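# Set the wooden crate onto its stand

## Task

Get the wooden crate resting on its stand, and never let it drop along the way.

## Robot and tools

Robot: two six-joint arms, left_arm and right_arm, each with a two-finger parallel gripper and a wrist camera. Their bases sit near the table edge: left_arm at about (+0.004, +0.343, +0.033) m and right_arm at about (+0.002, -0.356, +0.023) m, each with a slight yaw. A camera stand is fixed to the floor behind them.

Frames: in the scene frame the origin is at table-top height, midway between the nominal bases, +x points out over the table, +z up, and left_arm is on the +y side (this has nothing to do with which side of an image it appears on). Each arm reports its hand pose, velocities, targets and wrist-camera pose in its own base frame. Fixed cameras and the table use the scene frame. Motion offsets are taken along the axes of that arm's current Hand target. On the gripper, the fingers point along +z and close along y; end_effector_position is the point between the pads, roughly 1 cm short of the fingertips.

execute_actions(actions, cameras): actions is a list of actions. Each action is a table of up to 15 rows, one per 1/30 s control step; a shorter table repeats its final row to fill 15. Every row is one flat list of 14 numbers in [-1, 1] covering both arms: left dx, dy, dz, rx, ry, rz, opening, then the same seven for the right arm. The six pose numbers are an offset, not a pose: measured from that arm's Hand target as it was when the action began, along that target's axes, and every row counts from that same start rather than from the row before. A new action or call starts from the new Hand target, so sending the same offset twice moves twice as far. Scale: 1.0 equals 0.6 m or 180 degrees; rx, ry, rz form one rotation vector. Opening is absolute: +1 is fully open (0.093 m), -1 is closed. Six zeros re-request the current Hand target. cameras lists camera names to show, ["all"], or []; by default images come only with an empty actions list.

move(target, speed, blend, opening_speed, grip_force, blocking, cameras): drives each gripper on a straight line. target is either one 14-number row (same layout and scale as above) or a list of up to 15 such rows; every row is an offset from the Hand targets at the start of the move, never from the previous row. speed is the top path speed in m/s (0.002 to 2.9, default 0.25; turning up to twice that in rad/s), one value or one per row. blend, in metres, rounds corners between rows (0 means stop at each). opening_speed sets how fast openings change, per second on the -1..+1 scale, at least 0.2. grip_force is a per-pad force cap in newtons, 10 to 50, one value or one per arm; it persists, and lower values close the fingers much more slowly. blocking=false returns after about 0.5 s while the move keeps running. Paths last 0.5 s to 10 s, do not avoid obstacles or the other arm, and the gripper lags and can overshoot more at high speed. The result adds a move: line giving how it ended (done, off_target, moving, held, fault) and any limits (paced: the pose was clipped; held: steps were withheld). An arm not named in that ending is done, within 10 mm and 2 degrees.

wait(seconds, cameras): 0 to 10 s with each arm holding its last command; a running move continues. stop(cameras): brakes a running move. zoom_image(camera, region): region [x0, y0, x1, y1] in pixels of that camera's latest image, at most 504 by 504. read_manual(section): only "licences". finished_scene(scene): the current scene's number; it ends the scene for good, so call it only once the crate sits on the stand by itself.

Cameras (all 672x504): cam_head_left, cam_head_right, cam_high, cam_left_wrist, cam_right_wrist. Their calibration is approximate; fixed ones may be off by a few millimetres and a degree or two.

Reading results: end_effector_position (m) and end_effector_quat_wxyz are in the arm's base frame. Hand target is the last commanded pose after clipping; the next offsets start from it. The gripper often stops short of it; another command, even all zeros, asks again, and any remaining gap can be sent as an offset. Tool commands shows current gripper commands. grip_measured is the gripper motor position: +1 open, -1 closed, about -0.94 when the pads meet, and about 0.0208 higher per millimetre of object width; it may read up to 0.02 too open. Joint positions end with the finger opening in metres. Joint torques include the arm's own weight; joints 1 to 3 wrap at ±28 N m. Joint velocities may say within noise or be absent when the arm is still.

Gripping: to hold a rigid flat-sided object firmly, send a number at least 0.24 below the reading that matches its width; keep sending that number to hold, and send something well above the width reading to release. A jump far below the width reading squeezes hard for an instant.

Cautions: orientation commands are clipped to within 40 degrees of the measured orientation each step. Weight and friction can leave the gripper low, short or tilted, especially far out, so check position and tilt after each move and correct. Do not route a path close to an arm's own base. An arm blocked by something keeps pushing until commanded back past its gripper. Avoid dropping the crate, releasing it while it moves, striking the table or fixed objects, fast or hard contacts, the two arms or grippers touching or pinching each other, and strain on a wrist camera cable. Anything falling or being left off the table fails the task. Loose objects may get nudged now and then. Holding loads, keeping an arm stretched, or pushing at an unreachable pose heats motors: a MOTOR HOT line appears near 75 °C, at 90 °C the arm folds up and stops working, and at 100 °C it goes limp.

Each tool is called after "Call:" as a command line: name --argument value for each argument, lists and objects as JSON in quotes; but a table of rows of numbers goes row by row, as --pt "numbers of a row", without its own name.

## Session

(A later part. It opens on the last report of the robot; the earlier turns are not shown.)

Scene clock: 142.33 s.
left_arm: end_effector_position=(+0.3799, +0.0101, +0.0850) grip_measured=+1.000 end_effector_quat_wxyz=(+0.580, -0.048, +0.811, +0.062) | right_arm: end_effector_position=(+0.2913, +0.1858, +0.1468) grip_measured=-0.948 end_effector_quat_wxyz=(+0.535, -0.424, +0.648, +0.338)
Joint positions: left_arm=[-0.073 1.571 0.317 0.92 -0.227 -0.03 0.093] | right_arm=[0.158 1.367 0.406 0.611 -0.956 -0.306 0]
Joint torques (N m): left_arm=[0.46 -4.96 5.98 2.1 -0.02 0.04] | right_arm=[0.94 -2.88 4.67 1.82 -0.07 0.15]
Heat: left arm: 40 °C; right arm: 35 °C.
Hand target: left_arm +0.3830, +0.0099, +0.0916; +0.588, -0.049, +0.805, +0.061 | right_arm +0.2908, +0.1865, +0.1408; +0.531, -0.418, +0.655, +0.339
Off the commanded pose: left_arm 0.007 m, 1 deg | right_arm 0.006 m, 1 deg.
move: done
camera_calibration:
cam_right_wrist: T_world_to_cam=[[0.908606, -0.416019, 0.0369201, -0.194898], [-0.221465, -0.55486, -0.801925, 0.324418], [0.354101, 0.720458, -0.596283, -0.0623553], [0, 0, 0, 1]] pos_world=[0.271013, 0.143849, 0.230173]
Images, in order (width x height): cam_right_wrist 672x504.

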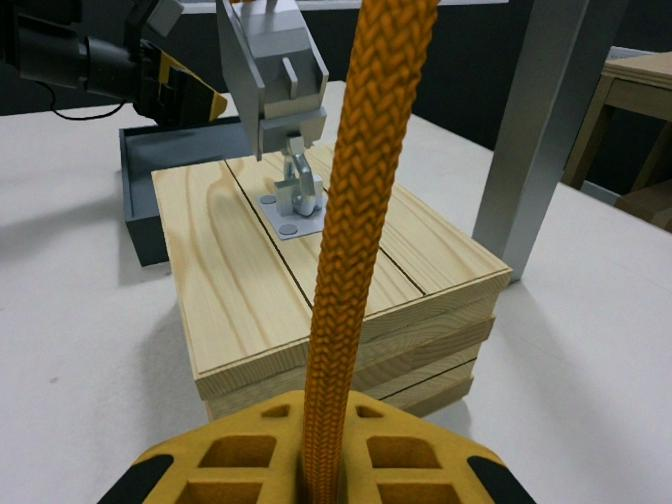

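Call:
move --pt "0 0 0 0 0 0 1 0.0235 -0.044 -0.0305 0.052 -0.021 0.261 -1" --pt "0 0 0 0 0 0 1 0.055 -0.1425 -0.099 0.108 -0.108 0.521 -1" --blend '[0.01,0]' --speed 0.12 --cameras '["cam_head_left","cam_head_right","cam_high","cam_right_wrist"]'

Scene clock: 158.50 s.
left_arm: end_effector_position=(+0.3799, +0.0101, +0.0850) grip_measured=+1.000 end_effector_quat_wxyz=(+0.580, -0.048, +0.811, +0.062) | right_arm: end_effector_position=(+0.3354, +0.1023, +0.1321) grip_measured=-0.961 end_effector_quat_wxyz=(+0.271, +0.288, +0.708, +0.586)
Joint positions: left_arm=[-0.073 1.571 0.317 0.92 -0.227 -0.03 0.093] | right_arm=[-0.051 1.44 0.3 0.899 -0.788 1.354 0]
Joint torques (N m): left_arm=[0.34 -4.98 6.01 2.17 -0.01 0.01] | right_arm=[-1.13 -2.78 5.09 1.49 0.29 0.19]
Heat: left arm: 40 °C; right arm: 34 °C.
Hand target: left_arm +0.3830, +0.0099, +0.0916; +0.588, -0.049, +0.805, +0.061 | right_arm +0.3409, +0.0915, +0.1210; +0.265, +0.329, +0.704, +0.571
Off the commanded pose: left_arm 0.007 m, 1 deg | right_arm 0.017 m, 5 deg.
move: off_target (right_arm)
camera_calibration:
cam_right_wrist: T_world_to_cam=[[-0.0839487, -0.168196, -0.982172, 0.172897], [-0.930088, 0.36696, 0.0166552, 0.311333], [0.357617, 0.914905, -0.187243, -0.101728], [0, 0, 0, 1]] pos_world=[0.340461, 0.00790516, 0.145581]
Images, in order (width x height): cam_head_left 672x504, cam_head_right 672x504, cam_high 672x504, cam_right_wrist 672x504.

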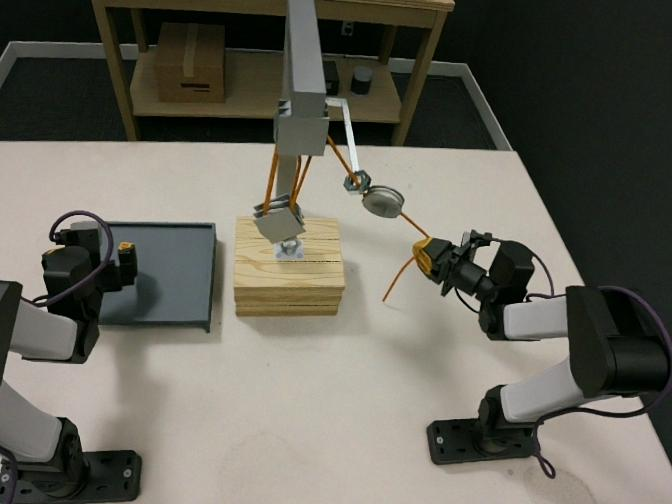

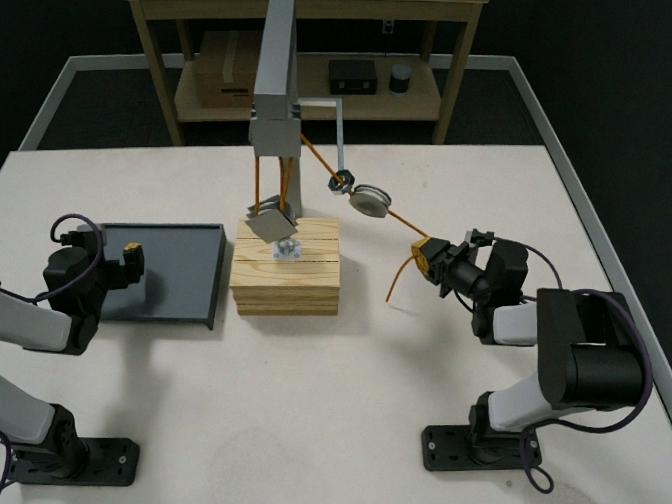

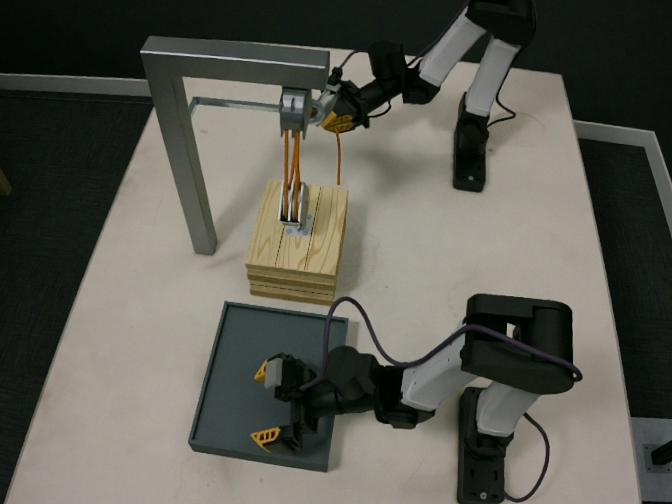

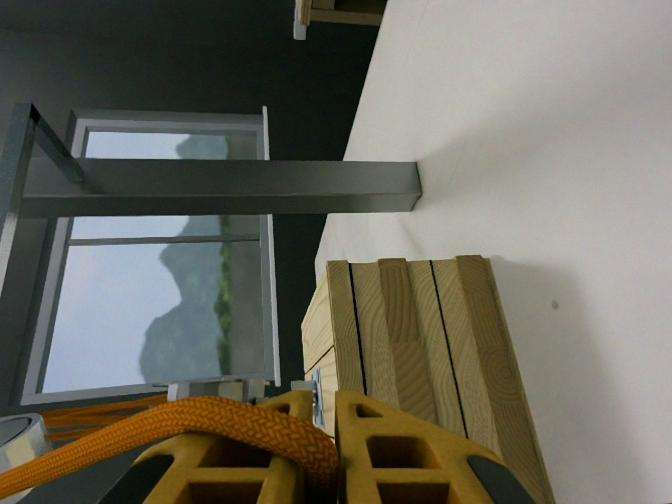

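Call:
move --target '[0,0,0,0,0,0,1,-0.136,-0.0557,-0.061,0,-0.0815,0.0173,-1]' --speed 0.08 --cameras '["cam_head_left","cam_head_right","cam_high","cam_right_wrist"]'

Scene clock: 166.53 s.
left_arm: end_effector_position=(+0.3799, +0.0101, +0.0850) grip_measured=+1.000 end_effector_quat_wxyz=(+0.580, -0.048, +0.811, +0.062) | right_arm: end_effector_position=(+0.3494, +0.0391, +0.1346) grip_measured=-0.961 end_effector_quat_wxyz=(+0.344, +0.300, +0.671, +0.584)
Joint positions: left_arm=[-0.073 1.571 0.317 0.92 -0.227 -0.03 0.093] | right_arm=[-0.266 1.582 0.284 1.169 -0.879 1.36 0]
Joint torques (N m): left_arm=[0.54 -5.12 6.11 2.14 -0.03 0.02] | right_arm=[-4.14 -1.59 2.4 0.82 1.35 0.19]
Heat: left arm: 41 °C; right arm: 34 °C.
Hand target: left_arm +0.3830, +0.0099, +0.0916; +0.588, -0.049, +0.805, +0.061 | right_arm +0.3606, +0.0016, +0.0956; +0.337, +0.418, +0.655, +0.531
Off the commanded pose: left_arm 0.007 m, 1 deg | right_arm 0.055 m, 15 deg.
move: off_target (right_arm)
camera_calibration:
cam_right_wrist: T_world_to_cam=[[0.00278462, -0.159467, -0.987199, 0.135964], [-0.873223, 0.480691, -0.0801115, 0.336155], [0.487313, 0.862268, -0.137912, -0.0983574], [0, 0, 0, 1]] pos_world=[0.341091, -0.0550944, 0.147589]
Images, in order (width x height): cam_head_left 672x504, cam_head_right 672x504, cam_high 672x504, cam_right_wrist 672x504.

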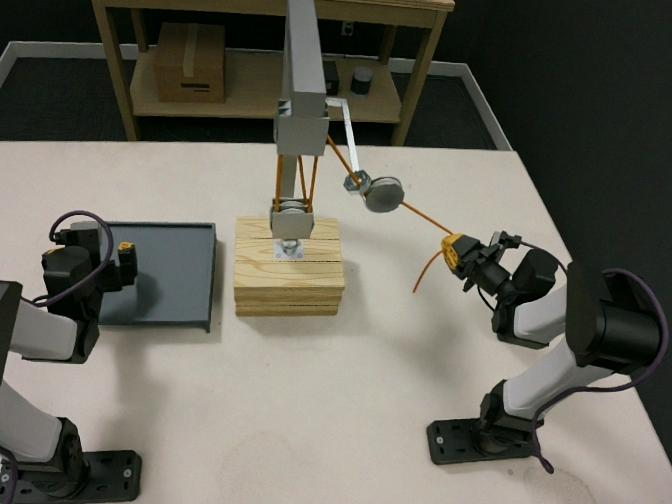

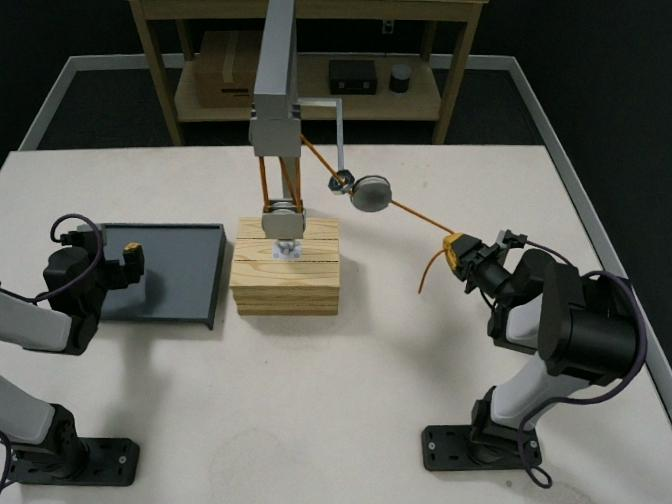

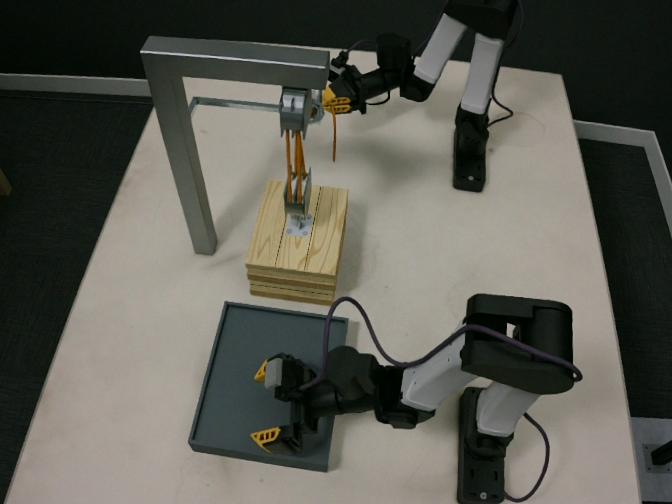

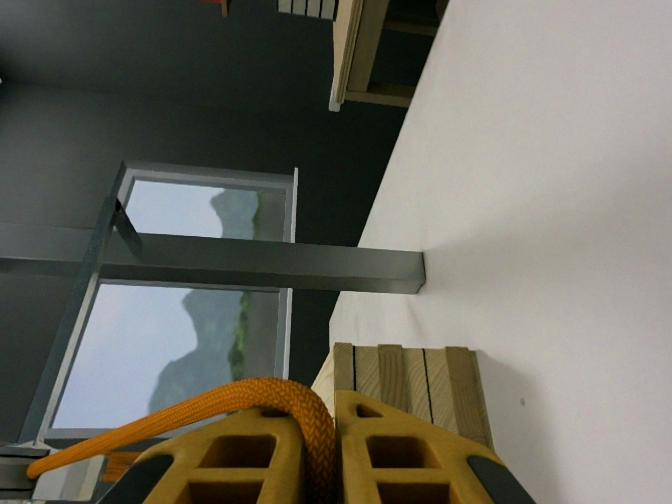

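Call:
move --target '[0,0,0,0,0,0,1,-0.143,-0.043,-0.04,0,-0.0543,0.0116,-1]' --speed 0.08 --cameras '["cam_head_left","cam_high","cam_right_wrist"]'

Scene clock: 171.27 s.
left_arm: end_effector_position=(+0.3799, +0.0101, +0.0850) grip_measured=+1.000 end_effector_quat_wxyz=(+0.580, -0.048, +0.811, +0.062) | right_arm: end_effector_position=(+0.3018, +0.0180, +0.1329) grip_measured=-0.961 end_effector_quat_wxyz=(+0.316, +0.182, +0.685, +0.631)
Joint positions: left_arm=[-0.073 1.571 0.317 0.92 -0.227 -0.03 0.093] | right_arm=[-0.517 1.738 0.254 1.464 -1.365 1.347 0]
Joint torques (N m): left_arm=[0.44 -4.94 6.06 2.17 0 0.01] | right_arm=[-13.38 2.15 1.32 0.31 3.92 0.45]
Heat: left arm: 41 °C; right arm: 34 °C.
Hand target: left_arm +0.3830, +0.0099, +0.0916; +0.588, -0.049, +0.805, +0.061 | right_arm +0.3707, -0.0883, +0.0752; +0.382, +0.474, +0.616, +0.500
Off the commanded pose: left_arm 0.007 m, 1 deg | right_arm 0.139 m, 38 deg.
move: off_target (right_arm)
camera_calibration:
cam_right_wrist: T_world_to_cam=[[0.158349, -0.157044, -0.974814, 0.082375], [-0.944451, 0.263868, -0.195926, 0.345467], [0.287991, 0.951689, -0.106537, -0.00276451], [0, 0, 0, 1]] pos_world=[0.314029, -0.0755903, 0.147692]
Images, in order (width x height): cam_head_left 672x504, cam_high 672x504, cam_right_wrist 672x504.

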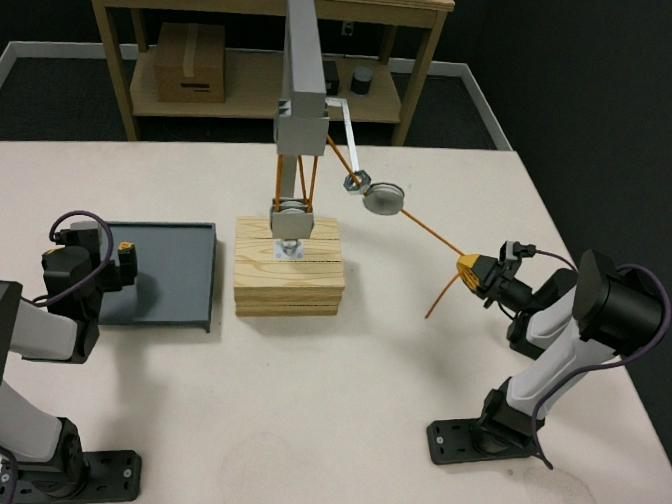

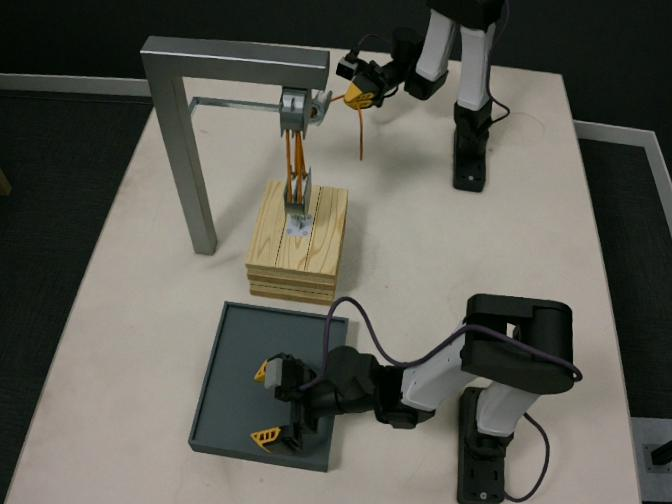

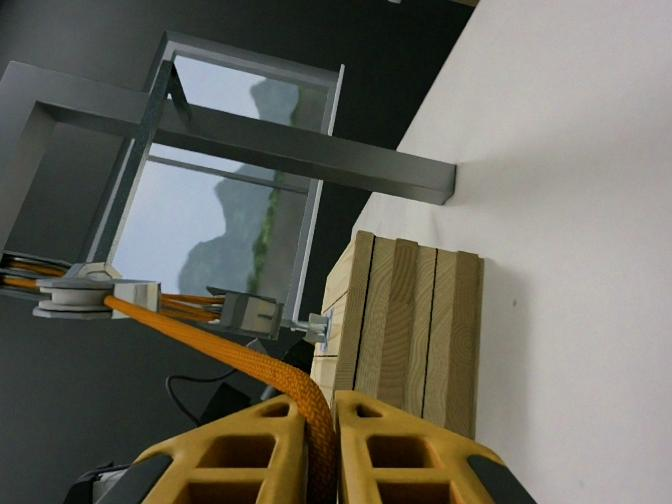

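Call:
move --target '[0,0,0,0,0,0,1,-0.0837,-0.048,-0.0657,0,0,0,-1]' --speed 0.06 --cameras '["cam_head_left","cam_high","cam_right_wrist"]'

Call:
zoom_image --camera "cam_high" --region '[230, 80, 390, 310]'

Scene clock: 184.37 s.
left_arm: end_effector_position=(+0.3799, +0.0101, +0.0850) grip_measured=+1.000 end_effector_quat_wxyz=(+0.580, -0.048, +0.811, +0.062) | right_arm: end_effector_position=(+0.3377, -0.1400, +0.0561) grip_measured=-0.971 end_effector_quat_wxyz=(+0.373, +0.473, +0.615, +0.509)
Joint positions: left_arm=[-0.073 1.571 0.317 0.92 -0.227 -0.03 0.093] | right_arm=[-0.804 1.93 0.434 1.074 -1.049 1.224 0]
Joint torques (N m): left_arm=[0.44 -5.05 6.02 2.13 0.02 0.04] | right_arm=[-0.32 -5.07 4.71 1.6 -0.14 -0.17]
Heat: left arm: 41 °C; right arm: 35 °C.
Hand target: left_arm +0.3830, +0.0099, +0.0916; +0.588, -0.049, +0.805, +0.061 | right_arm +0.3407, -0.1484, +0.0551; +0.382, +0.473, +0.616, +0.500
Off the commanded pose: left_arm 0.007 m, 1 deg | right_arm 0.009 m, 2 deg.
move: done
camera_calibration:
cam_right_wrist: T_world_to_cam=[[-0.205775, -0.0560156, -0.976995, 0.114349], [-0.652147, 0.752214, 0.0942276, 0.359381], [0.729631, 0.656533, -0.191317, -0.0566384], [0, 0, 0, 1]] pos_world=[0.299225, -0.226741, 0.0670185]
Images, in order (width x height): cam_head_left 672x504, cam_high 672x504, cam_right_wrist 672x504.

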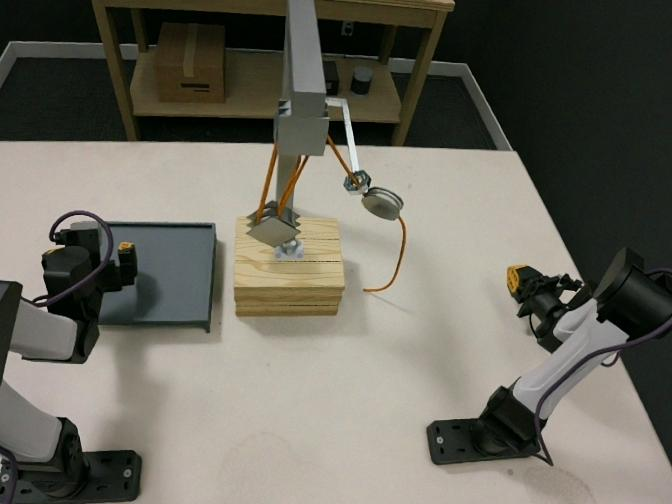

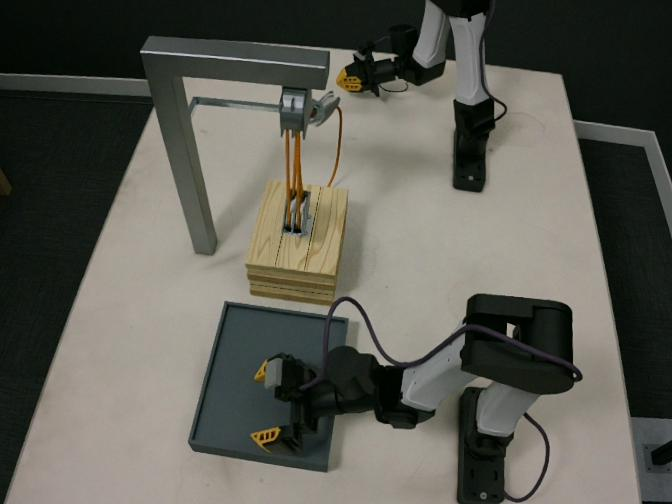

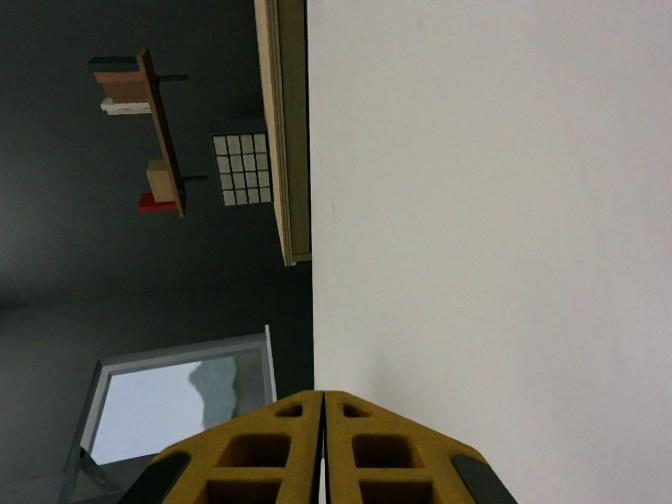

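Scaled by 2.191 from the camera's 672x504 image, which has a finer 960x720 frame.

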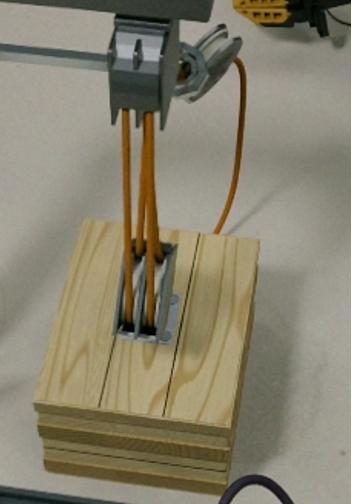

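Call:
move --target '[0,0,0,0,0,0,1,0.443,0.1437,-0.086,-0.2177,0.2178,-0.5239,1]' --speed 0.25 --cameras '["cam_head_left","cam_head_right","cam_right_wrist"]'

Call:
zoom_image --camera "cam_right_wrist" --region '[200, 0, 580, 280]'

Call:
zoom_image --camera "cam_head_right" --region '[230, 120, 430, 330]'

Scene clock: 227.00 s.
left_arm: end_effector_position=(+0.3799, +0.0101, +0.0850) grip_measured=+1.000 end_effector_quat_wxyz=(+0.580, -0.048, +0.811, +0.062) | right_arm: end_effector_position=(+0.2342, +0.1005, +0.1454) grip_measured=+1.000 end_effector_quat_wxyz=(+0.528, -0.405, +0.659, +0.351)
Joint positions: left_arm=[-0.073 1.571 0.317 0.92 -0.227 -0.03 0.093] | right_arm=[-0.291 1.112 0.416 -0.261 -1.327 -0.909 0.093]
Joint torques (N m): left_arm=[0.38 -4.85 6.04 2.15 -0.01 0.01] | right_arm=[0.99 -1.25 8.35 0.98 -0.46 -0.14]
Heat: left arm: 43 °C; right arm: 33 °C.
Hand target: left_arm +0.3830, +0.0099, +0.0916; +0.588, -0.049, +0.805, +0.061 | right_arm +0.2405, +0.0997, +0.1507; +0.531, -0.418, +0.655, +0.338
Off the commanded pose: left_arm 0.007 m, 1 deg | right_arm 0.008 m, 2 deg.
move: done
camera_calibration:
cam_right_wrist: T_world_to_cam=[[0.902628, -0.430233, -0.0127154, -0.168512], [-0.265851, -0.534035, -0.802577, 0.271753], [0.338505, 0.727809, -0.596413, 0.0213823], [0, 0, 0, 1]] pos_world=[0.217112, 0.0570636, 0.228712]
Images, in order (width x height): cam_head_left 672x504, cam_head_right 672x504, cam_right_wrist 672x504.

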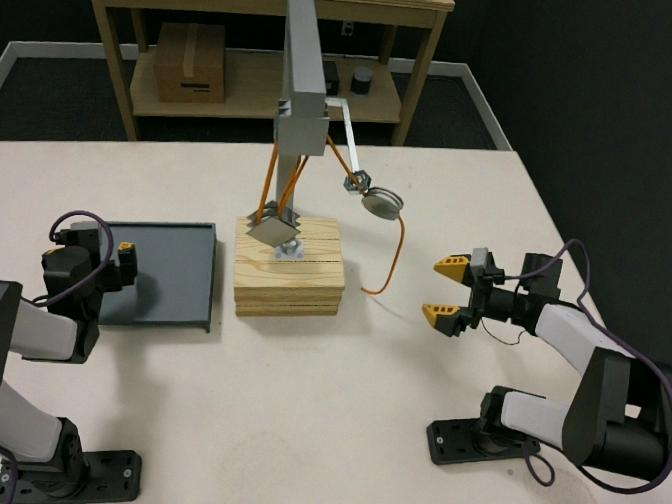

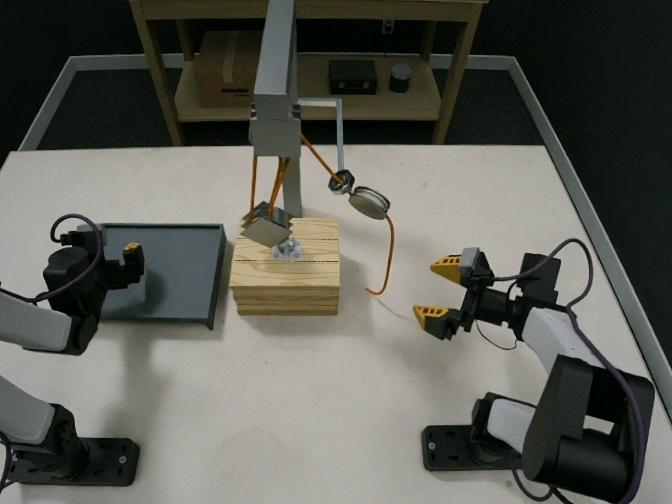

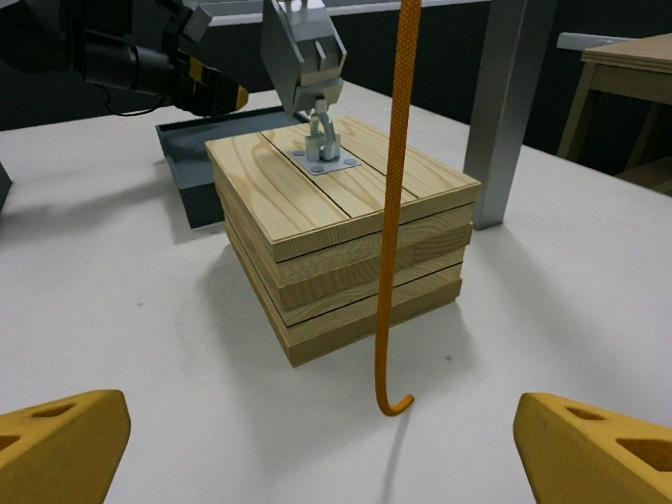

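Scaled by 1.326 from the camera's 672x504 image, which has a finer 960x720 frame.

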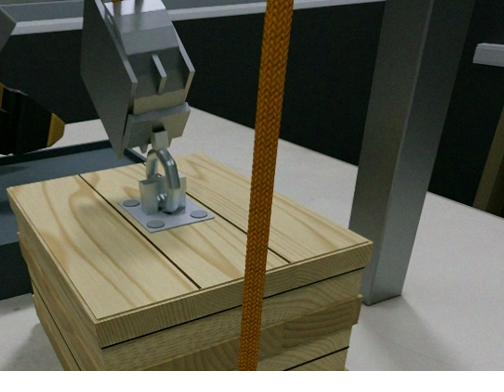

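Scaled by 2.400 from the camera's 672x504 image, which has a finer 960x720 frame.

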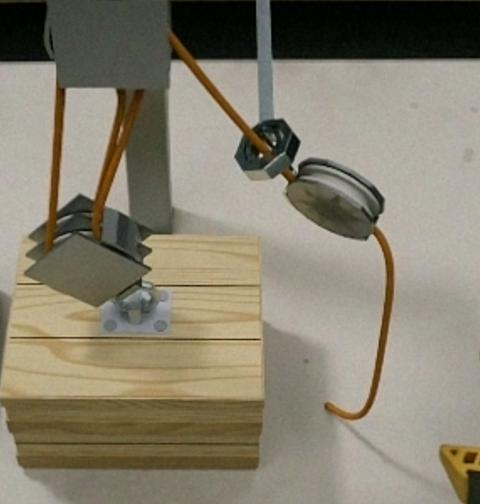

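Call:
move --pt "0 0 0 0 0 0 1 -0.031 -0.043 0.03 0 0 0 1" --pt "0 0 0 0 0 0 1 -0.031 -0.043 0.16 0 0 0 1" --pt "0 0 0 0 0 0 1 -0.031 -0.043 0.16 0 0 0 -1" --blend '[0.01,0,0]' --speed 0.15 --opening_speed 1.5 --cameras '["cam_right_wrist"]'

Scene clock: 240.97 s.
left_arm: end_effector_position=(+0.3799, +0.0101, +0.0850) grip_measured=+1.000 end_effector_quat_wxyz=(+0.580, -0.048, +0.811, +0.062) | right_arm: end_effector_position=(+0.3054, +0.1766, +0.1554) grip_measured=-0.953 end_effector_quat_wxyz=(+0.535, -0.424, +0.648, +0.338)
Joint positions: left_arm=[-0.073 1.571 0.317 0.92 -0.227 -0.03 0.093] | right_arm=[0.111 1.389 0.476 0.539 -0.999 -0.336 0]
Joint torques (N m): left_arm=[0.55 -5.16 5.89 2.14 -0.04 0.01] | right_arm=[0.91 -3.11 4.77 1.79 -0.09 0.15]
Heat: left arm: 43 °C; right arm: 36 °C.
Hand target: left_arm +0.3830, +0.0099, +0.0916; +0.588, -0.049, +0.805, +0.061 | right_arm +0.3051, +0.1775, +0.1491; +0.531, -0.418, +0.655, +0.339
Off the commanded pose: left_arm 0.007 m, 1 deg | right_arm 0.006 m, 1 deg.
move: done
camera_calibration:
cam_right_wrist: T_world_to_cam=[[0.908365, -0.416481, 0.0376327, -0.211893], [-0.2213, -0.555114, -0.801795, 0.329288], [0.354823, 0.719994, -0.596413, -0.0557048], [0, 0, 0, 1]] pos_world=[0.285113, 0.13465, 0.238772]
Images, in order (width x height): cam_right_wrist 672x504.

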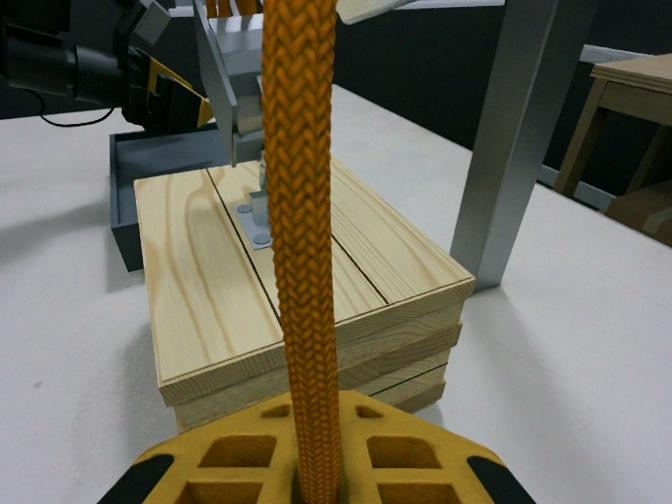

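Call:
move --pt "0 0 0 0 0 0 1 0.024 -0.036 -0.034 0.05 -0.026 0.316 -1" --pt "0 0 0 0 0 0 1 0.06 -0.116 -0.12 0.0703 -0.1103 0.655 -1" --blend '[0.01,0]' --speed 0.12 --cameras '["cam_head_left","cam_right_wrist"]'

Scene clock: 257.67 s.
left_arm: end_effector_position=(+0.3799, +0.0101, +0.0850) grip_measured=+1.000 end_effector_quat_wxyz=(+0.580, -0.048, +0.811, +0.062) | right_arm: end_effector_position=(+0.3291, +0.0902, +0.1409) grip_measured=-0.961 end_effector_quat_wxyz=(+0.113, +0.399, +0.650, +0.637)
Joint positions: left_arm=[-0.073 1.571 0.317 0.92 -0.227 -0.03 0.093] | right_arm=[-0.155 1.412 0.354 0.761 -0.979 1.698 0]
Joint torques (N m): left_arm=[0.43 -5.15 5.89 2.13 -0.03 0.03] | right_arm=[-1.69 -2.85 5.39 1.24 0.25 0.23]
Heat: left arm: 43 °C; right arm: 36 °C.
Hand target: left_arm +0.3830, +0.0099, +0.0916; +0.588, -0.049, +0.805, +0.061 | right_arm +0.3353, +0.0775, +0.1287; +0.108, +0.446, +0.637, +0.620
Off the commanded pose: left_arm 0.007 m, 1 deg | right_arm 0.019 m, 6 deg.
move: off_target (right_arm)
camera_calibration:
cam_right_wrist: T_world_to_cam=[[-0.368269, 0.109879, -0.923204, 0.239195], [-0.877772, 0.286186, 0.384207, 0.248072], [0.306424, 0.951853, -0.00894491, -0.0983171], [0, 0, 0, 1]] pos_world=[0.335965, -0.00369355, 0.124635]
Images, in order (width x height): cam_head_left 672x504, cam_right_wrist 672x504.

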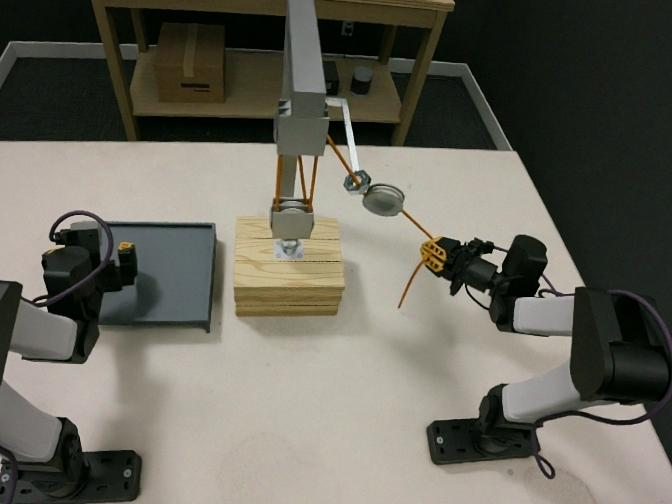

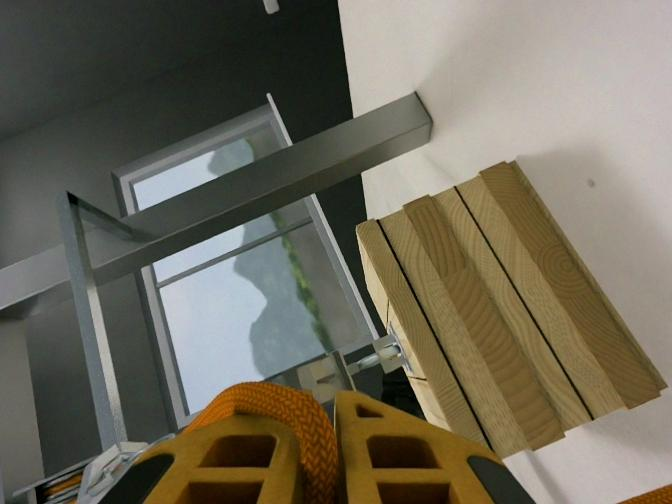

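Call:
move --target '[0,0,0,0,0,0,1,-0.124,-0.015,-0.0705,-0.0344,-0.0738,0.0173,-1]' --speed 0.08 --cameras '["cam_head_left","cam_high","cam_right_wrist"]'

Scene clock: 263.33 s.
left_arm: end_effector_position=(+0.3799, +0.0101, +0.0850) grip_measured=+1.000 end_effector_quat_wxyz=(+0.580, -0.048, +0.811, +0.062) | right_arm: end_effector_position=(+0.3102, +0.0542, +0.1551) grip_measured=-0.961 end_effector_quat_wxyz=(+0.189, +0.318, +0.638, +0.676)
Joint positions: left_arm=[-0.073 1.571 0.317 0.92 -0.227 -0.03 0.093] | right_arm=[-0.344 1.518 0.246 1.231 -1.179 1.723 0]
Joint torques (N m): left_arm=[0.49 -5.08 5.94 2.15 -0.02 0.05] | right_arm=[-7.51 0.25 1.22 -0.16 2.27 0.42]
Heat: left arm: 44 °C; right arm: 35 °C.
Hand target: left_arm +0.3830, +0.0099, +0.0916; +0.588, -0.049, +0.805, +0.061 | right_arm +0.3454, -0.0025, +0.0988; +0.189, +0.525, +0.573, +0.600
Off the commanded pose: left_arm 0.007 m, 1 deg | right_arm 0.087 m, 26 deg.
move: off_target (right_arm)
camera_calibration:
cam_right_wrist: T_world_to_cam=[[-0.14169, 0.0953536, -0.985308, 0.189429], [-0.94491, 0.283667, 0.163333, 0.291526], [0.295073, 0.95417, 0.0499078, -0.0639022], [0, 0, 0, 1]] pos_world=[0.321162, -0.0397854, 0.142219]
Images, in order (width x height): cam_head_left 672x504, cam_high 672x504, cam_right_wrist 672x504.

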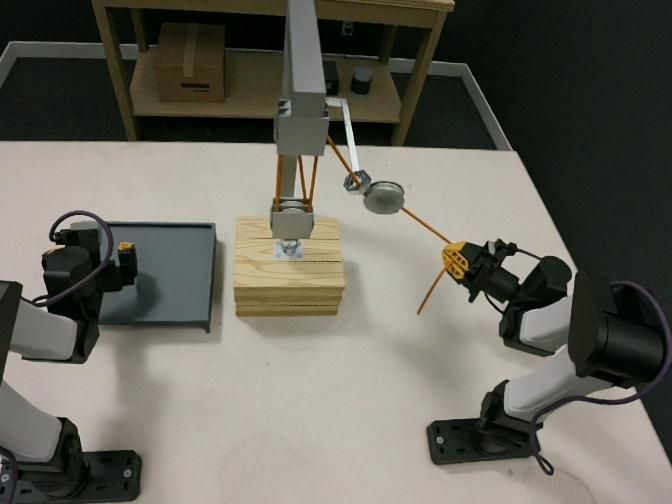

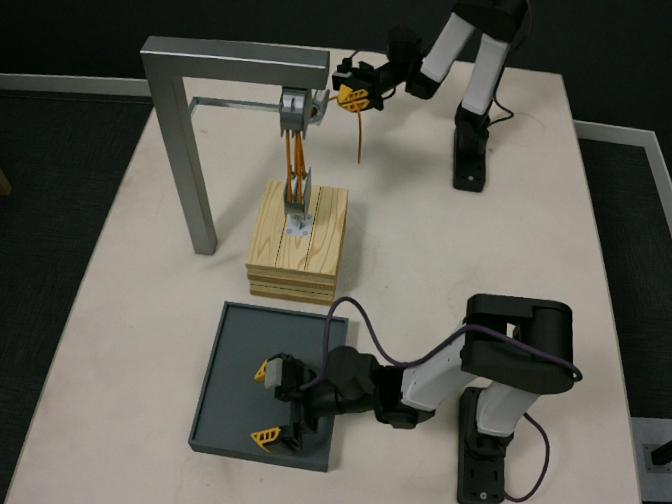

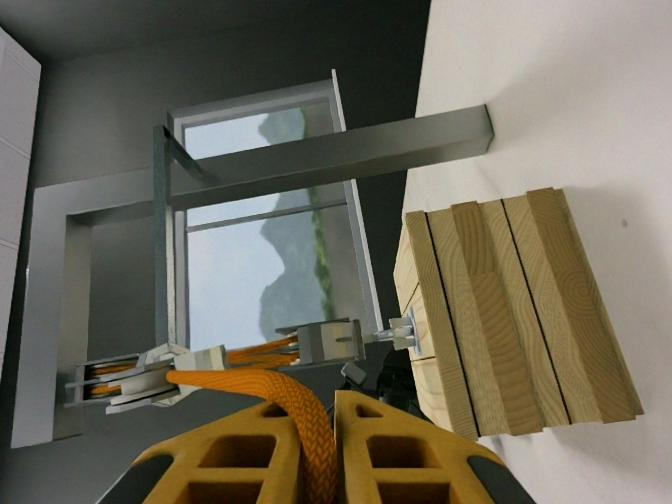

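Call:
move --target '[0,0,0,0,0,0,1,-0.089,-0.001,-0.02,0,0,0,-1]' --speed 0.06 --cameras '["cam_head_left","cam_high","cam_right_wrist"]'

Call:
zoom_image --camera "cam_high" --region '[230, 80, 390, 310]'

Scene clock: 269.53 s.
left_arm: end_effector_position=(+0.3799, +0.0101, +0.0850) grip_measured=+1.000 end_effector_quat_wxyz=(+0.580, -0.048, +0.811, +0.062) | right_arm: end_effector_position=(+0.3471, -0.0488, +0.0670) grip_measured=-0.971 end_effector_quat_wxyz=(+0.164, +0.540, +0.564, +0.603)
Joint positions: left_arm=[-0.073 1.571 0.317 0.92 -0.227 -0.03 0.093] | right_arm=[-0.575 1.808 0.395 0.94 -1.069 1.647 0]
Joint torques (N m): left_arm=[0.5 -5.07 6.04 2.11 -0.01 0.07] | right_arm=[1.05 -7.54 5.26 1.55 -0.12 -0.15]
Heat: left arm: 44 °C; right arm: 35 °C.
Hand target: left_arm +0.3830, +0.0099, +0.0916; +0.588, -0.049, +0.805, +0.061 | right_arm +0.3552, -0.0524, +0.0786; +0.188, +0.525, +0.573, +0.600
Off the commanded pose: left_arm 0.007 m, 1 deg | right_arm 0.015 m, 3 deg.
move: off_target (right_arm)
camera_calibration:
cam_right_wrist: T_world_to_cam=[[-0.411347, 0.288902, -0.864482, 0.212614], [-0.691097, 0.51953, 0.502467, 0.270746], [0.594288, 0.804129, -0.0140482, -0.0789771], [0, 0, 0, 1]] pos_world=[0.321505, -0.138577, 0.0466506]
Images, in order (width x height): cam_head_left 672x504, cam_high 672x504, cam_right_wrist 672x504.

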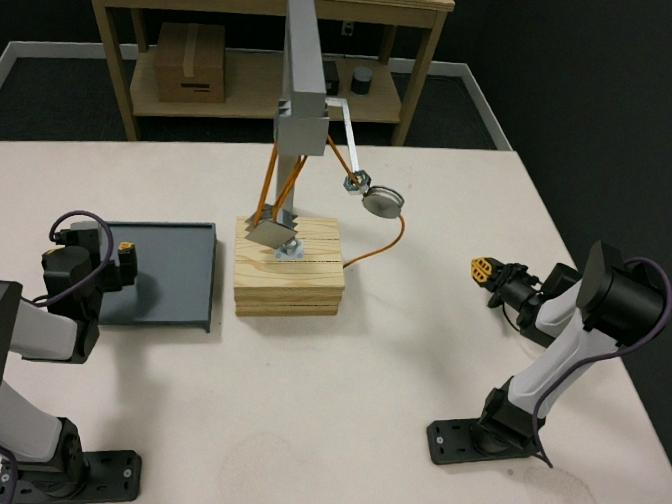

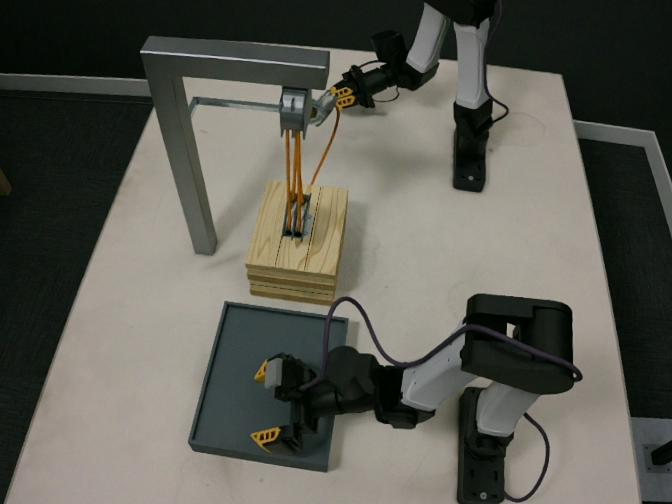

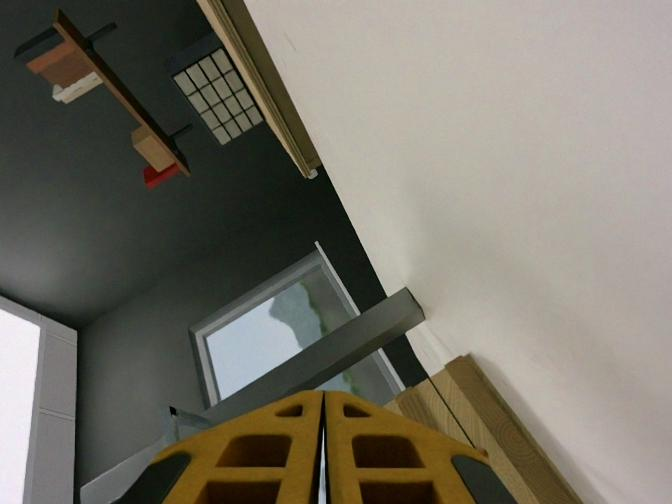

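Scaled by 2.191 from the camera's 672x504 image, which has a finer 960x720 frame.

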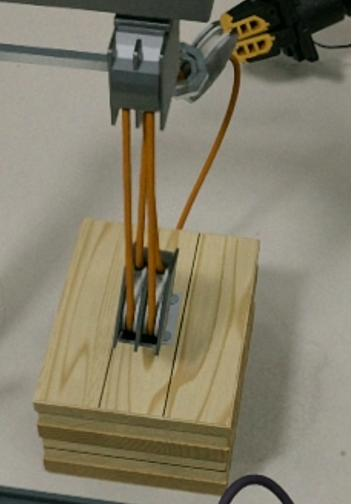

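Call:
execute_actions --actions '[]'

Call:
zoom_image --camera "cam_head_left" --region '[230, 120, 430, 330]'

Call:
zoom_image --camera "cam_head_right" --region '[230, 120, 430, 330]'

Scene clock: 289.43 s.
left_arm: end_effector_position=(+0.3799, +0.0101, +0.0850) grip_measured=+1.000 end_effector_quat_wxyz=(+0.580, -0.048, +0.811, +0.062) | right_arm: end_effector_position=(+0.3471, -0.0488, +0.0669) grip_measured=-0.971 end_effector_quat_wxyz=(+0.164, +0.540, +0.564, +0.603)
Joint positions: left_arm=[-0.073 1.571 0.317 0.92 -0.227 -0.03 0.093] | right_arm=[-0.575 1.808 0.395 0.94 -1.069 1.647 0]
Joint velocities: within noise
Joint torques (N m): left_arm=[0.32 -4.88 5.97 2.14 -0.03 0.05] | right_arm=[1.06 -7.53 5.26 1.54 -0.12 -0.17]
Heat: left arm: 44 °C; right arm: 34 °C.
Hand target: left_arm +0.3830, +0.0099, +0.0916; +0.588, -0.049, +0.805, +0.061 | right_arm +0.3552, -0.0524, +0.0786; +0.188, +0.525, +0.573, +0.600
Tool commands: left_gripper/opening=+1.0 right_gripper/opening=-1.0
Off the commanded pose: left_arm 0.007 m, 1 deg | right_arm 0.015 m, 3 deg.
camera_calibration:
cam_right_wrist: T_world_to_cam=[[-0.411572, 0.289076, -0.864317, 0.212674], [-0.690962, 0.519435, 0.502752, 0.270624], [0.59429, 0.804128, -0.0140443, -0.0790584], [0, 0, 0, 1]] pos_world=[0.321505, -0.138477, 0.0466506]

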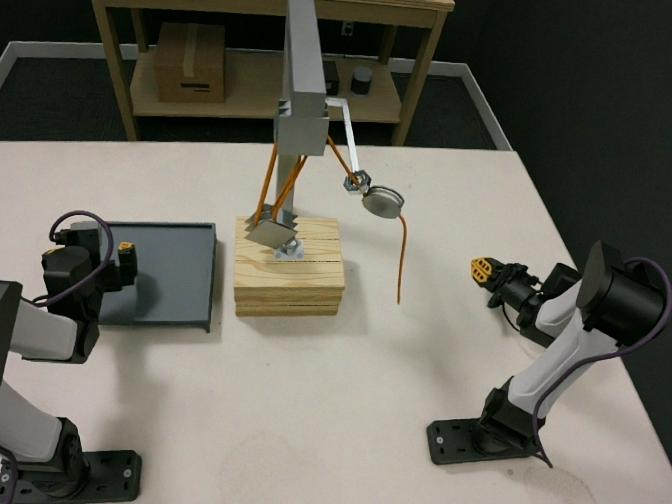

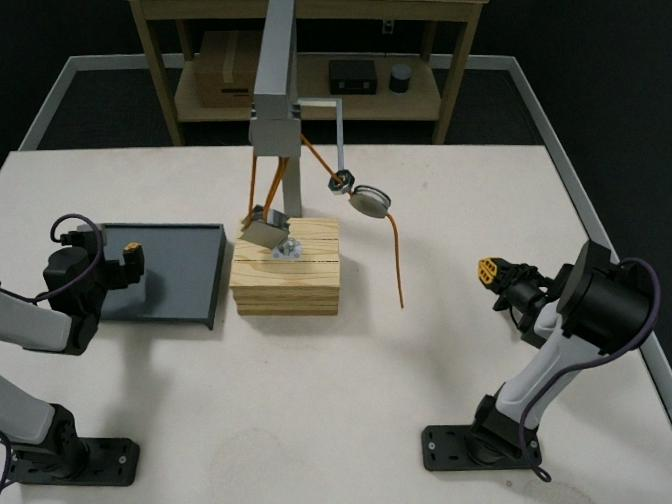

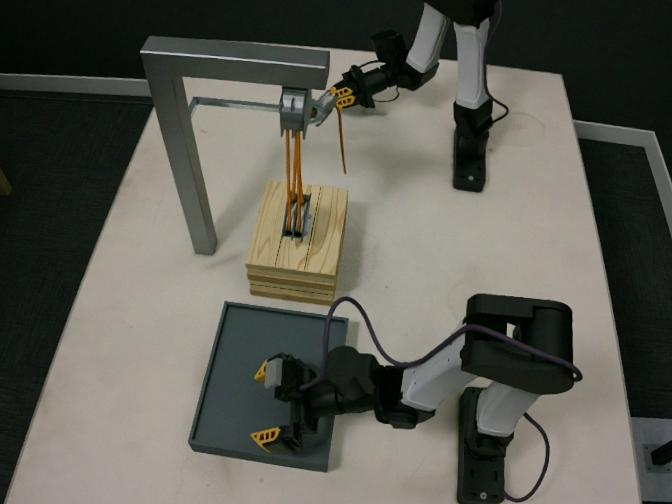

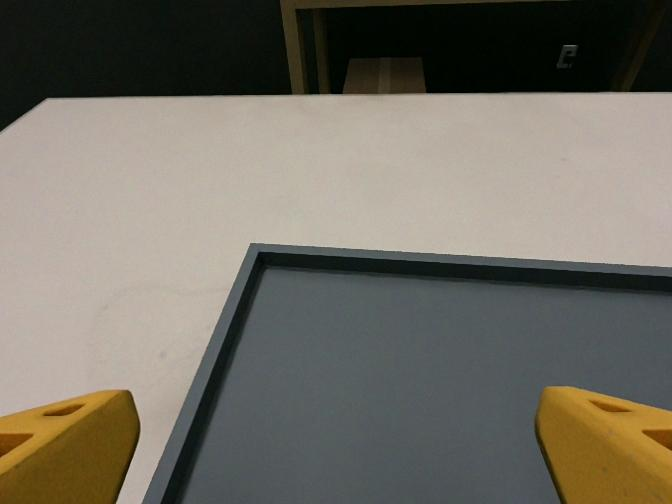

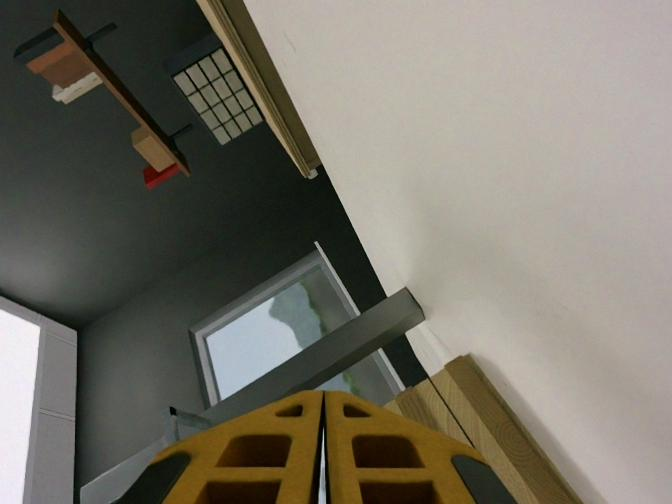

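Scaled by 2.400 from the camera's 672x504 image, which has a finer 960x720 frame.

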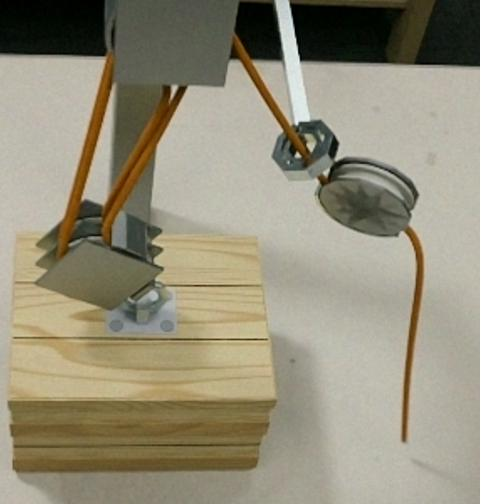

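Scaled by 2.400 from the camera's 672x504 image, which has a finer 960x720 frame.

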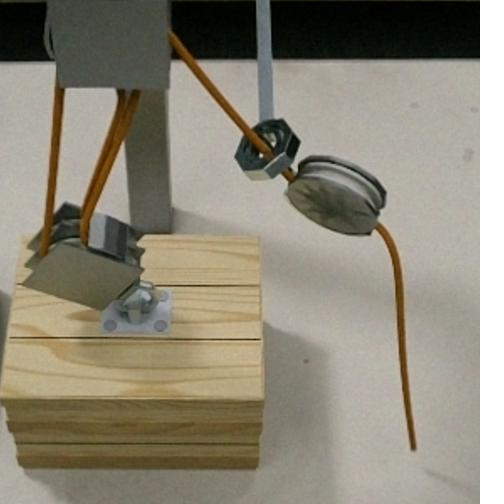

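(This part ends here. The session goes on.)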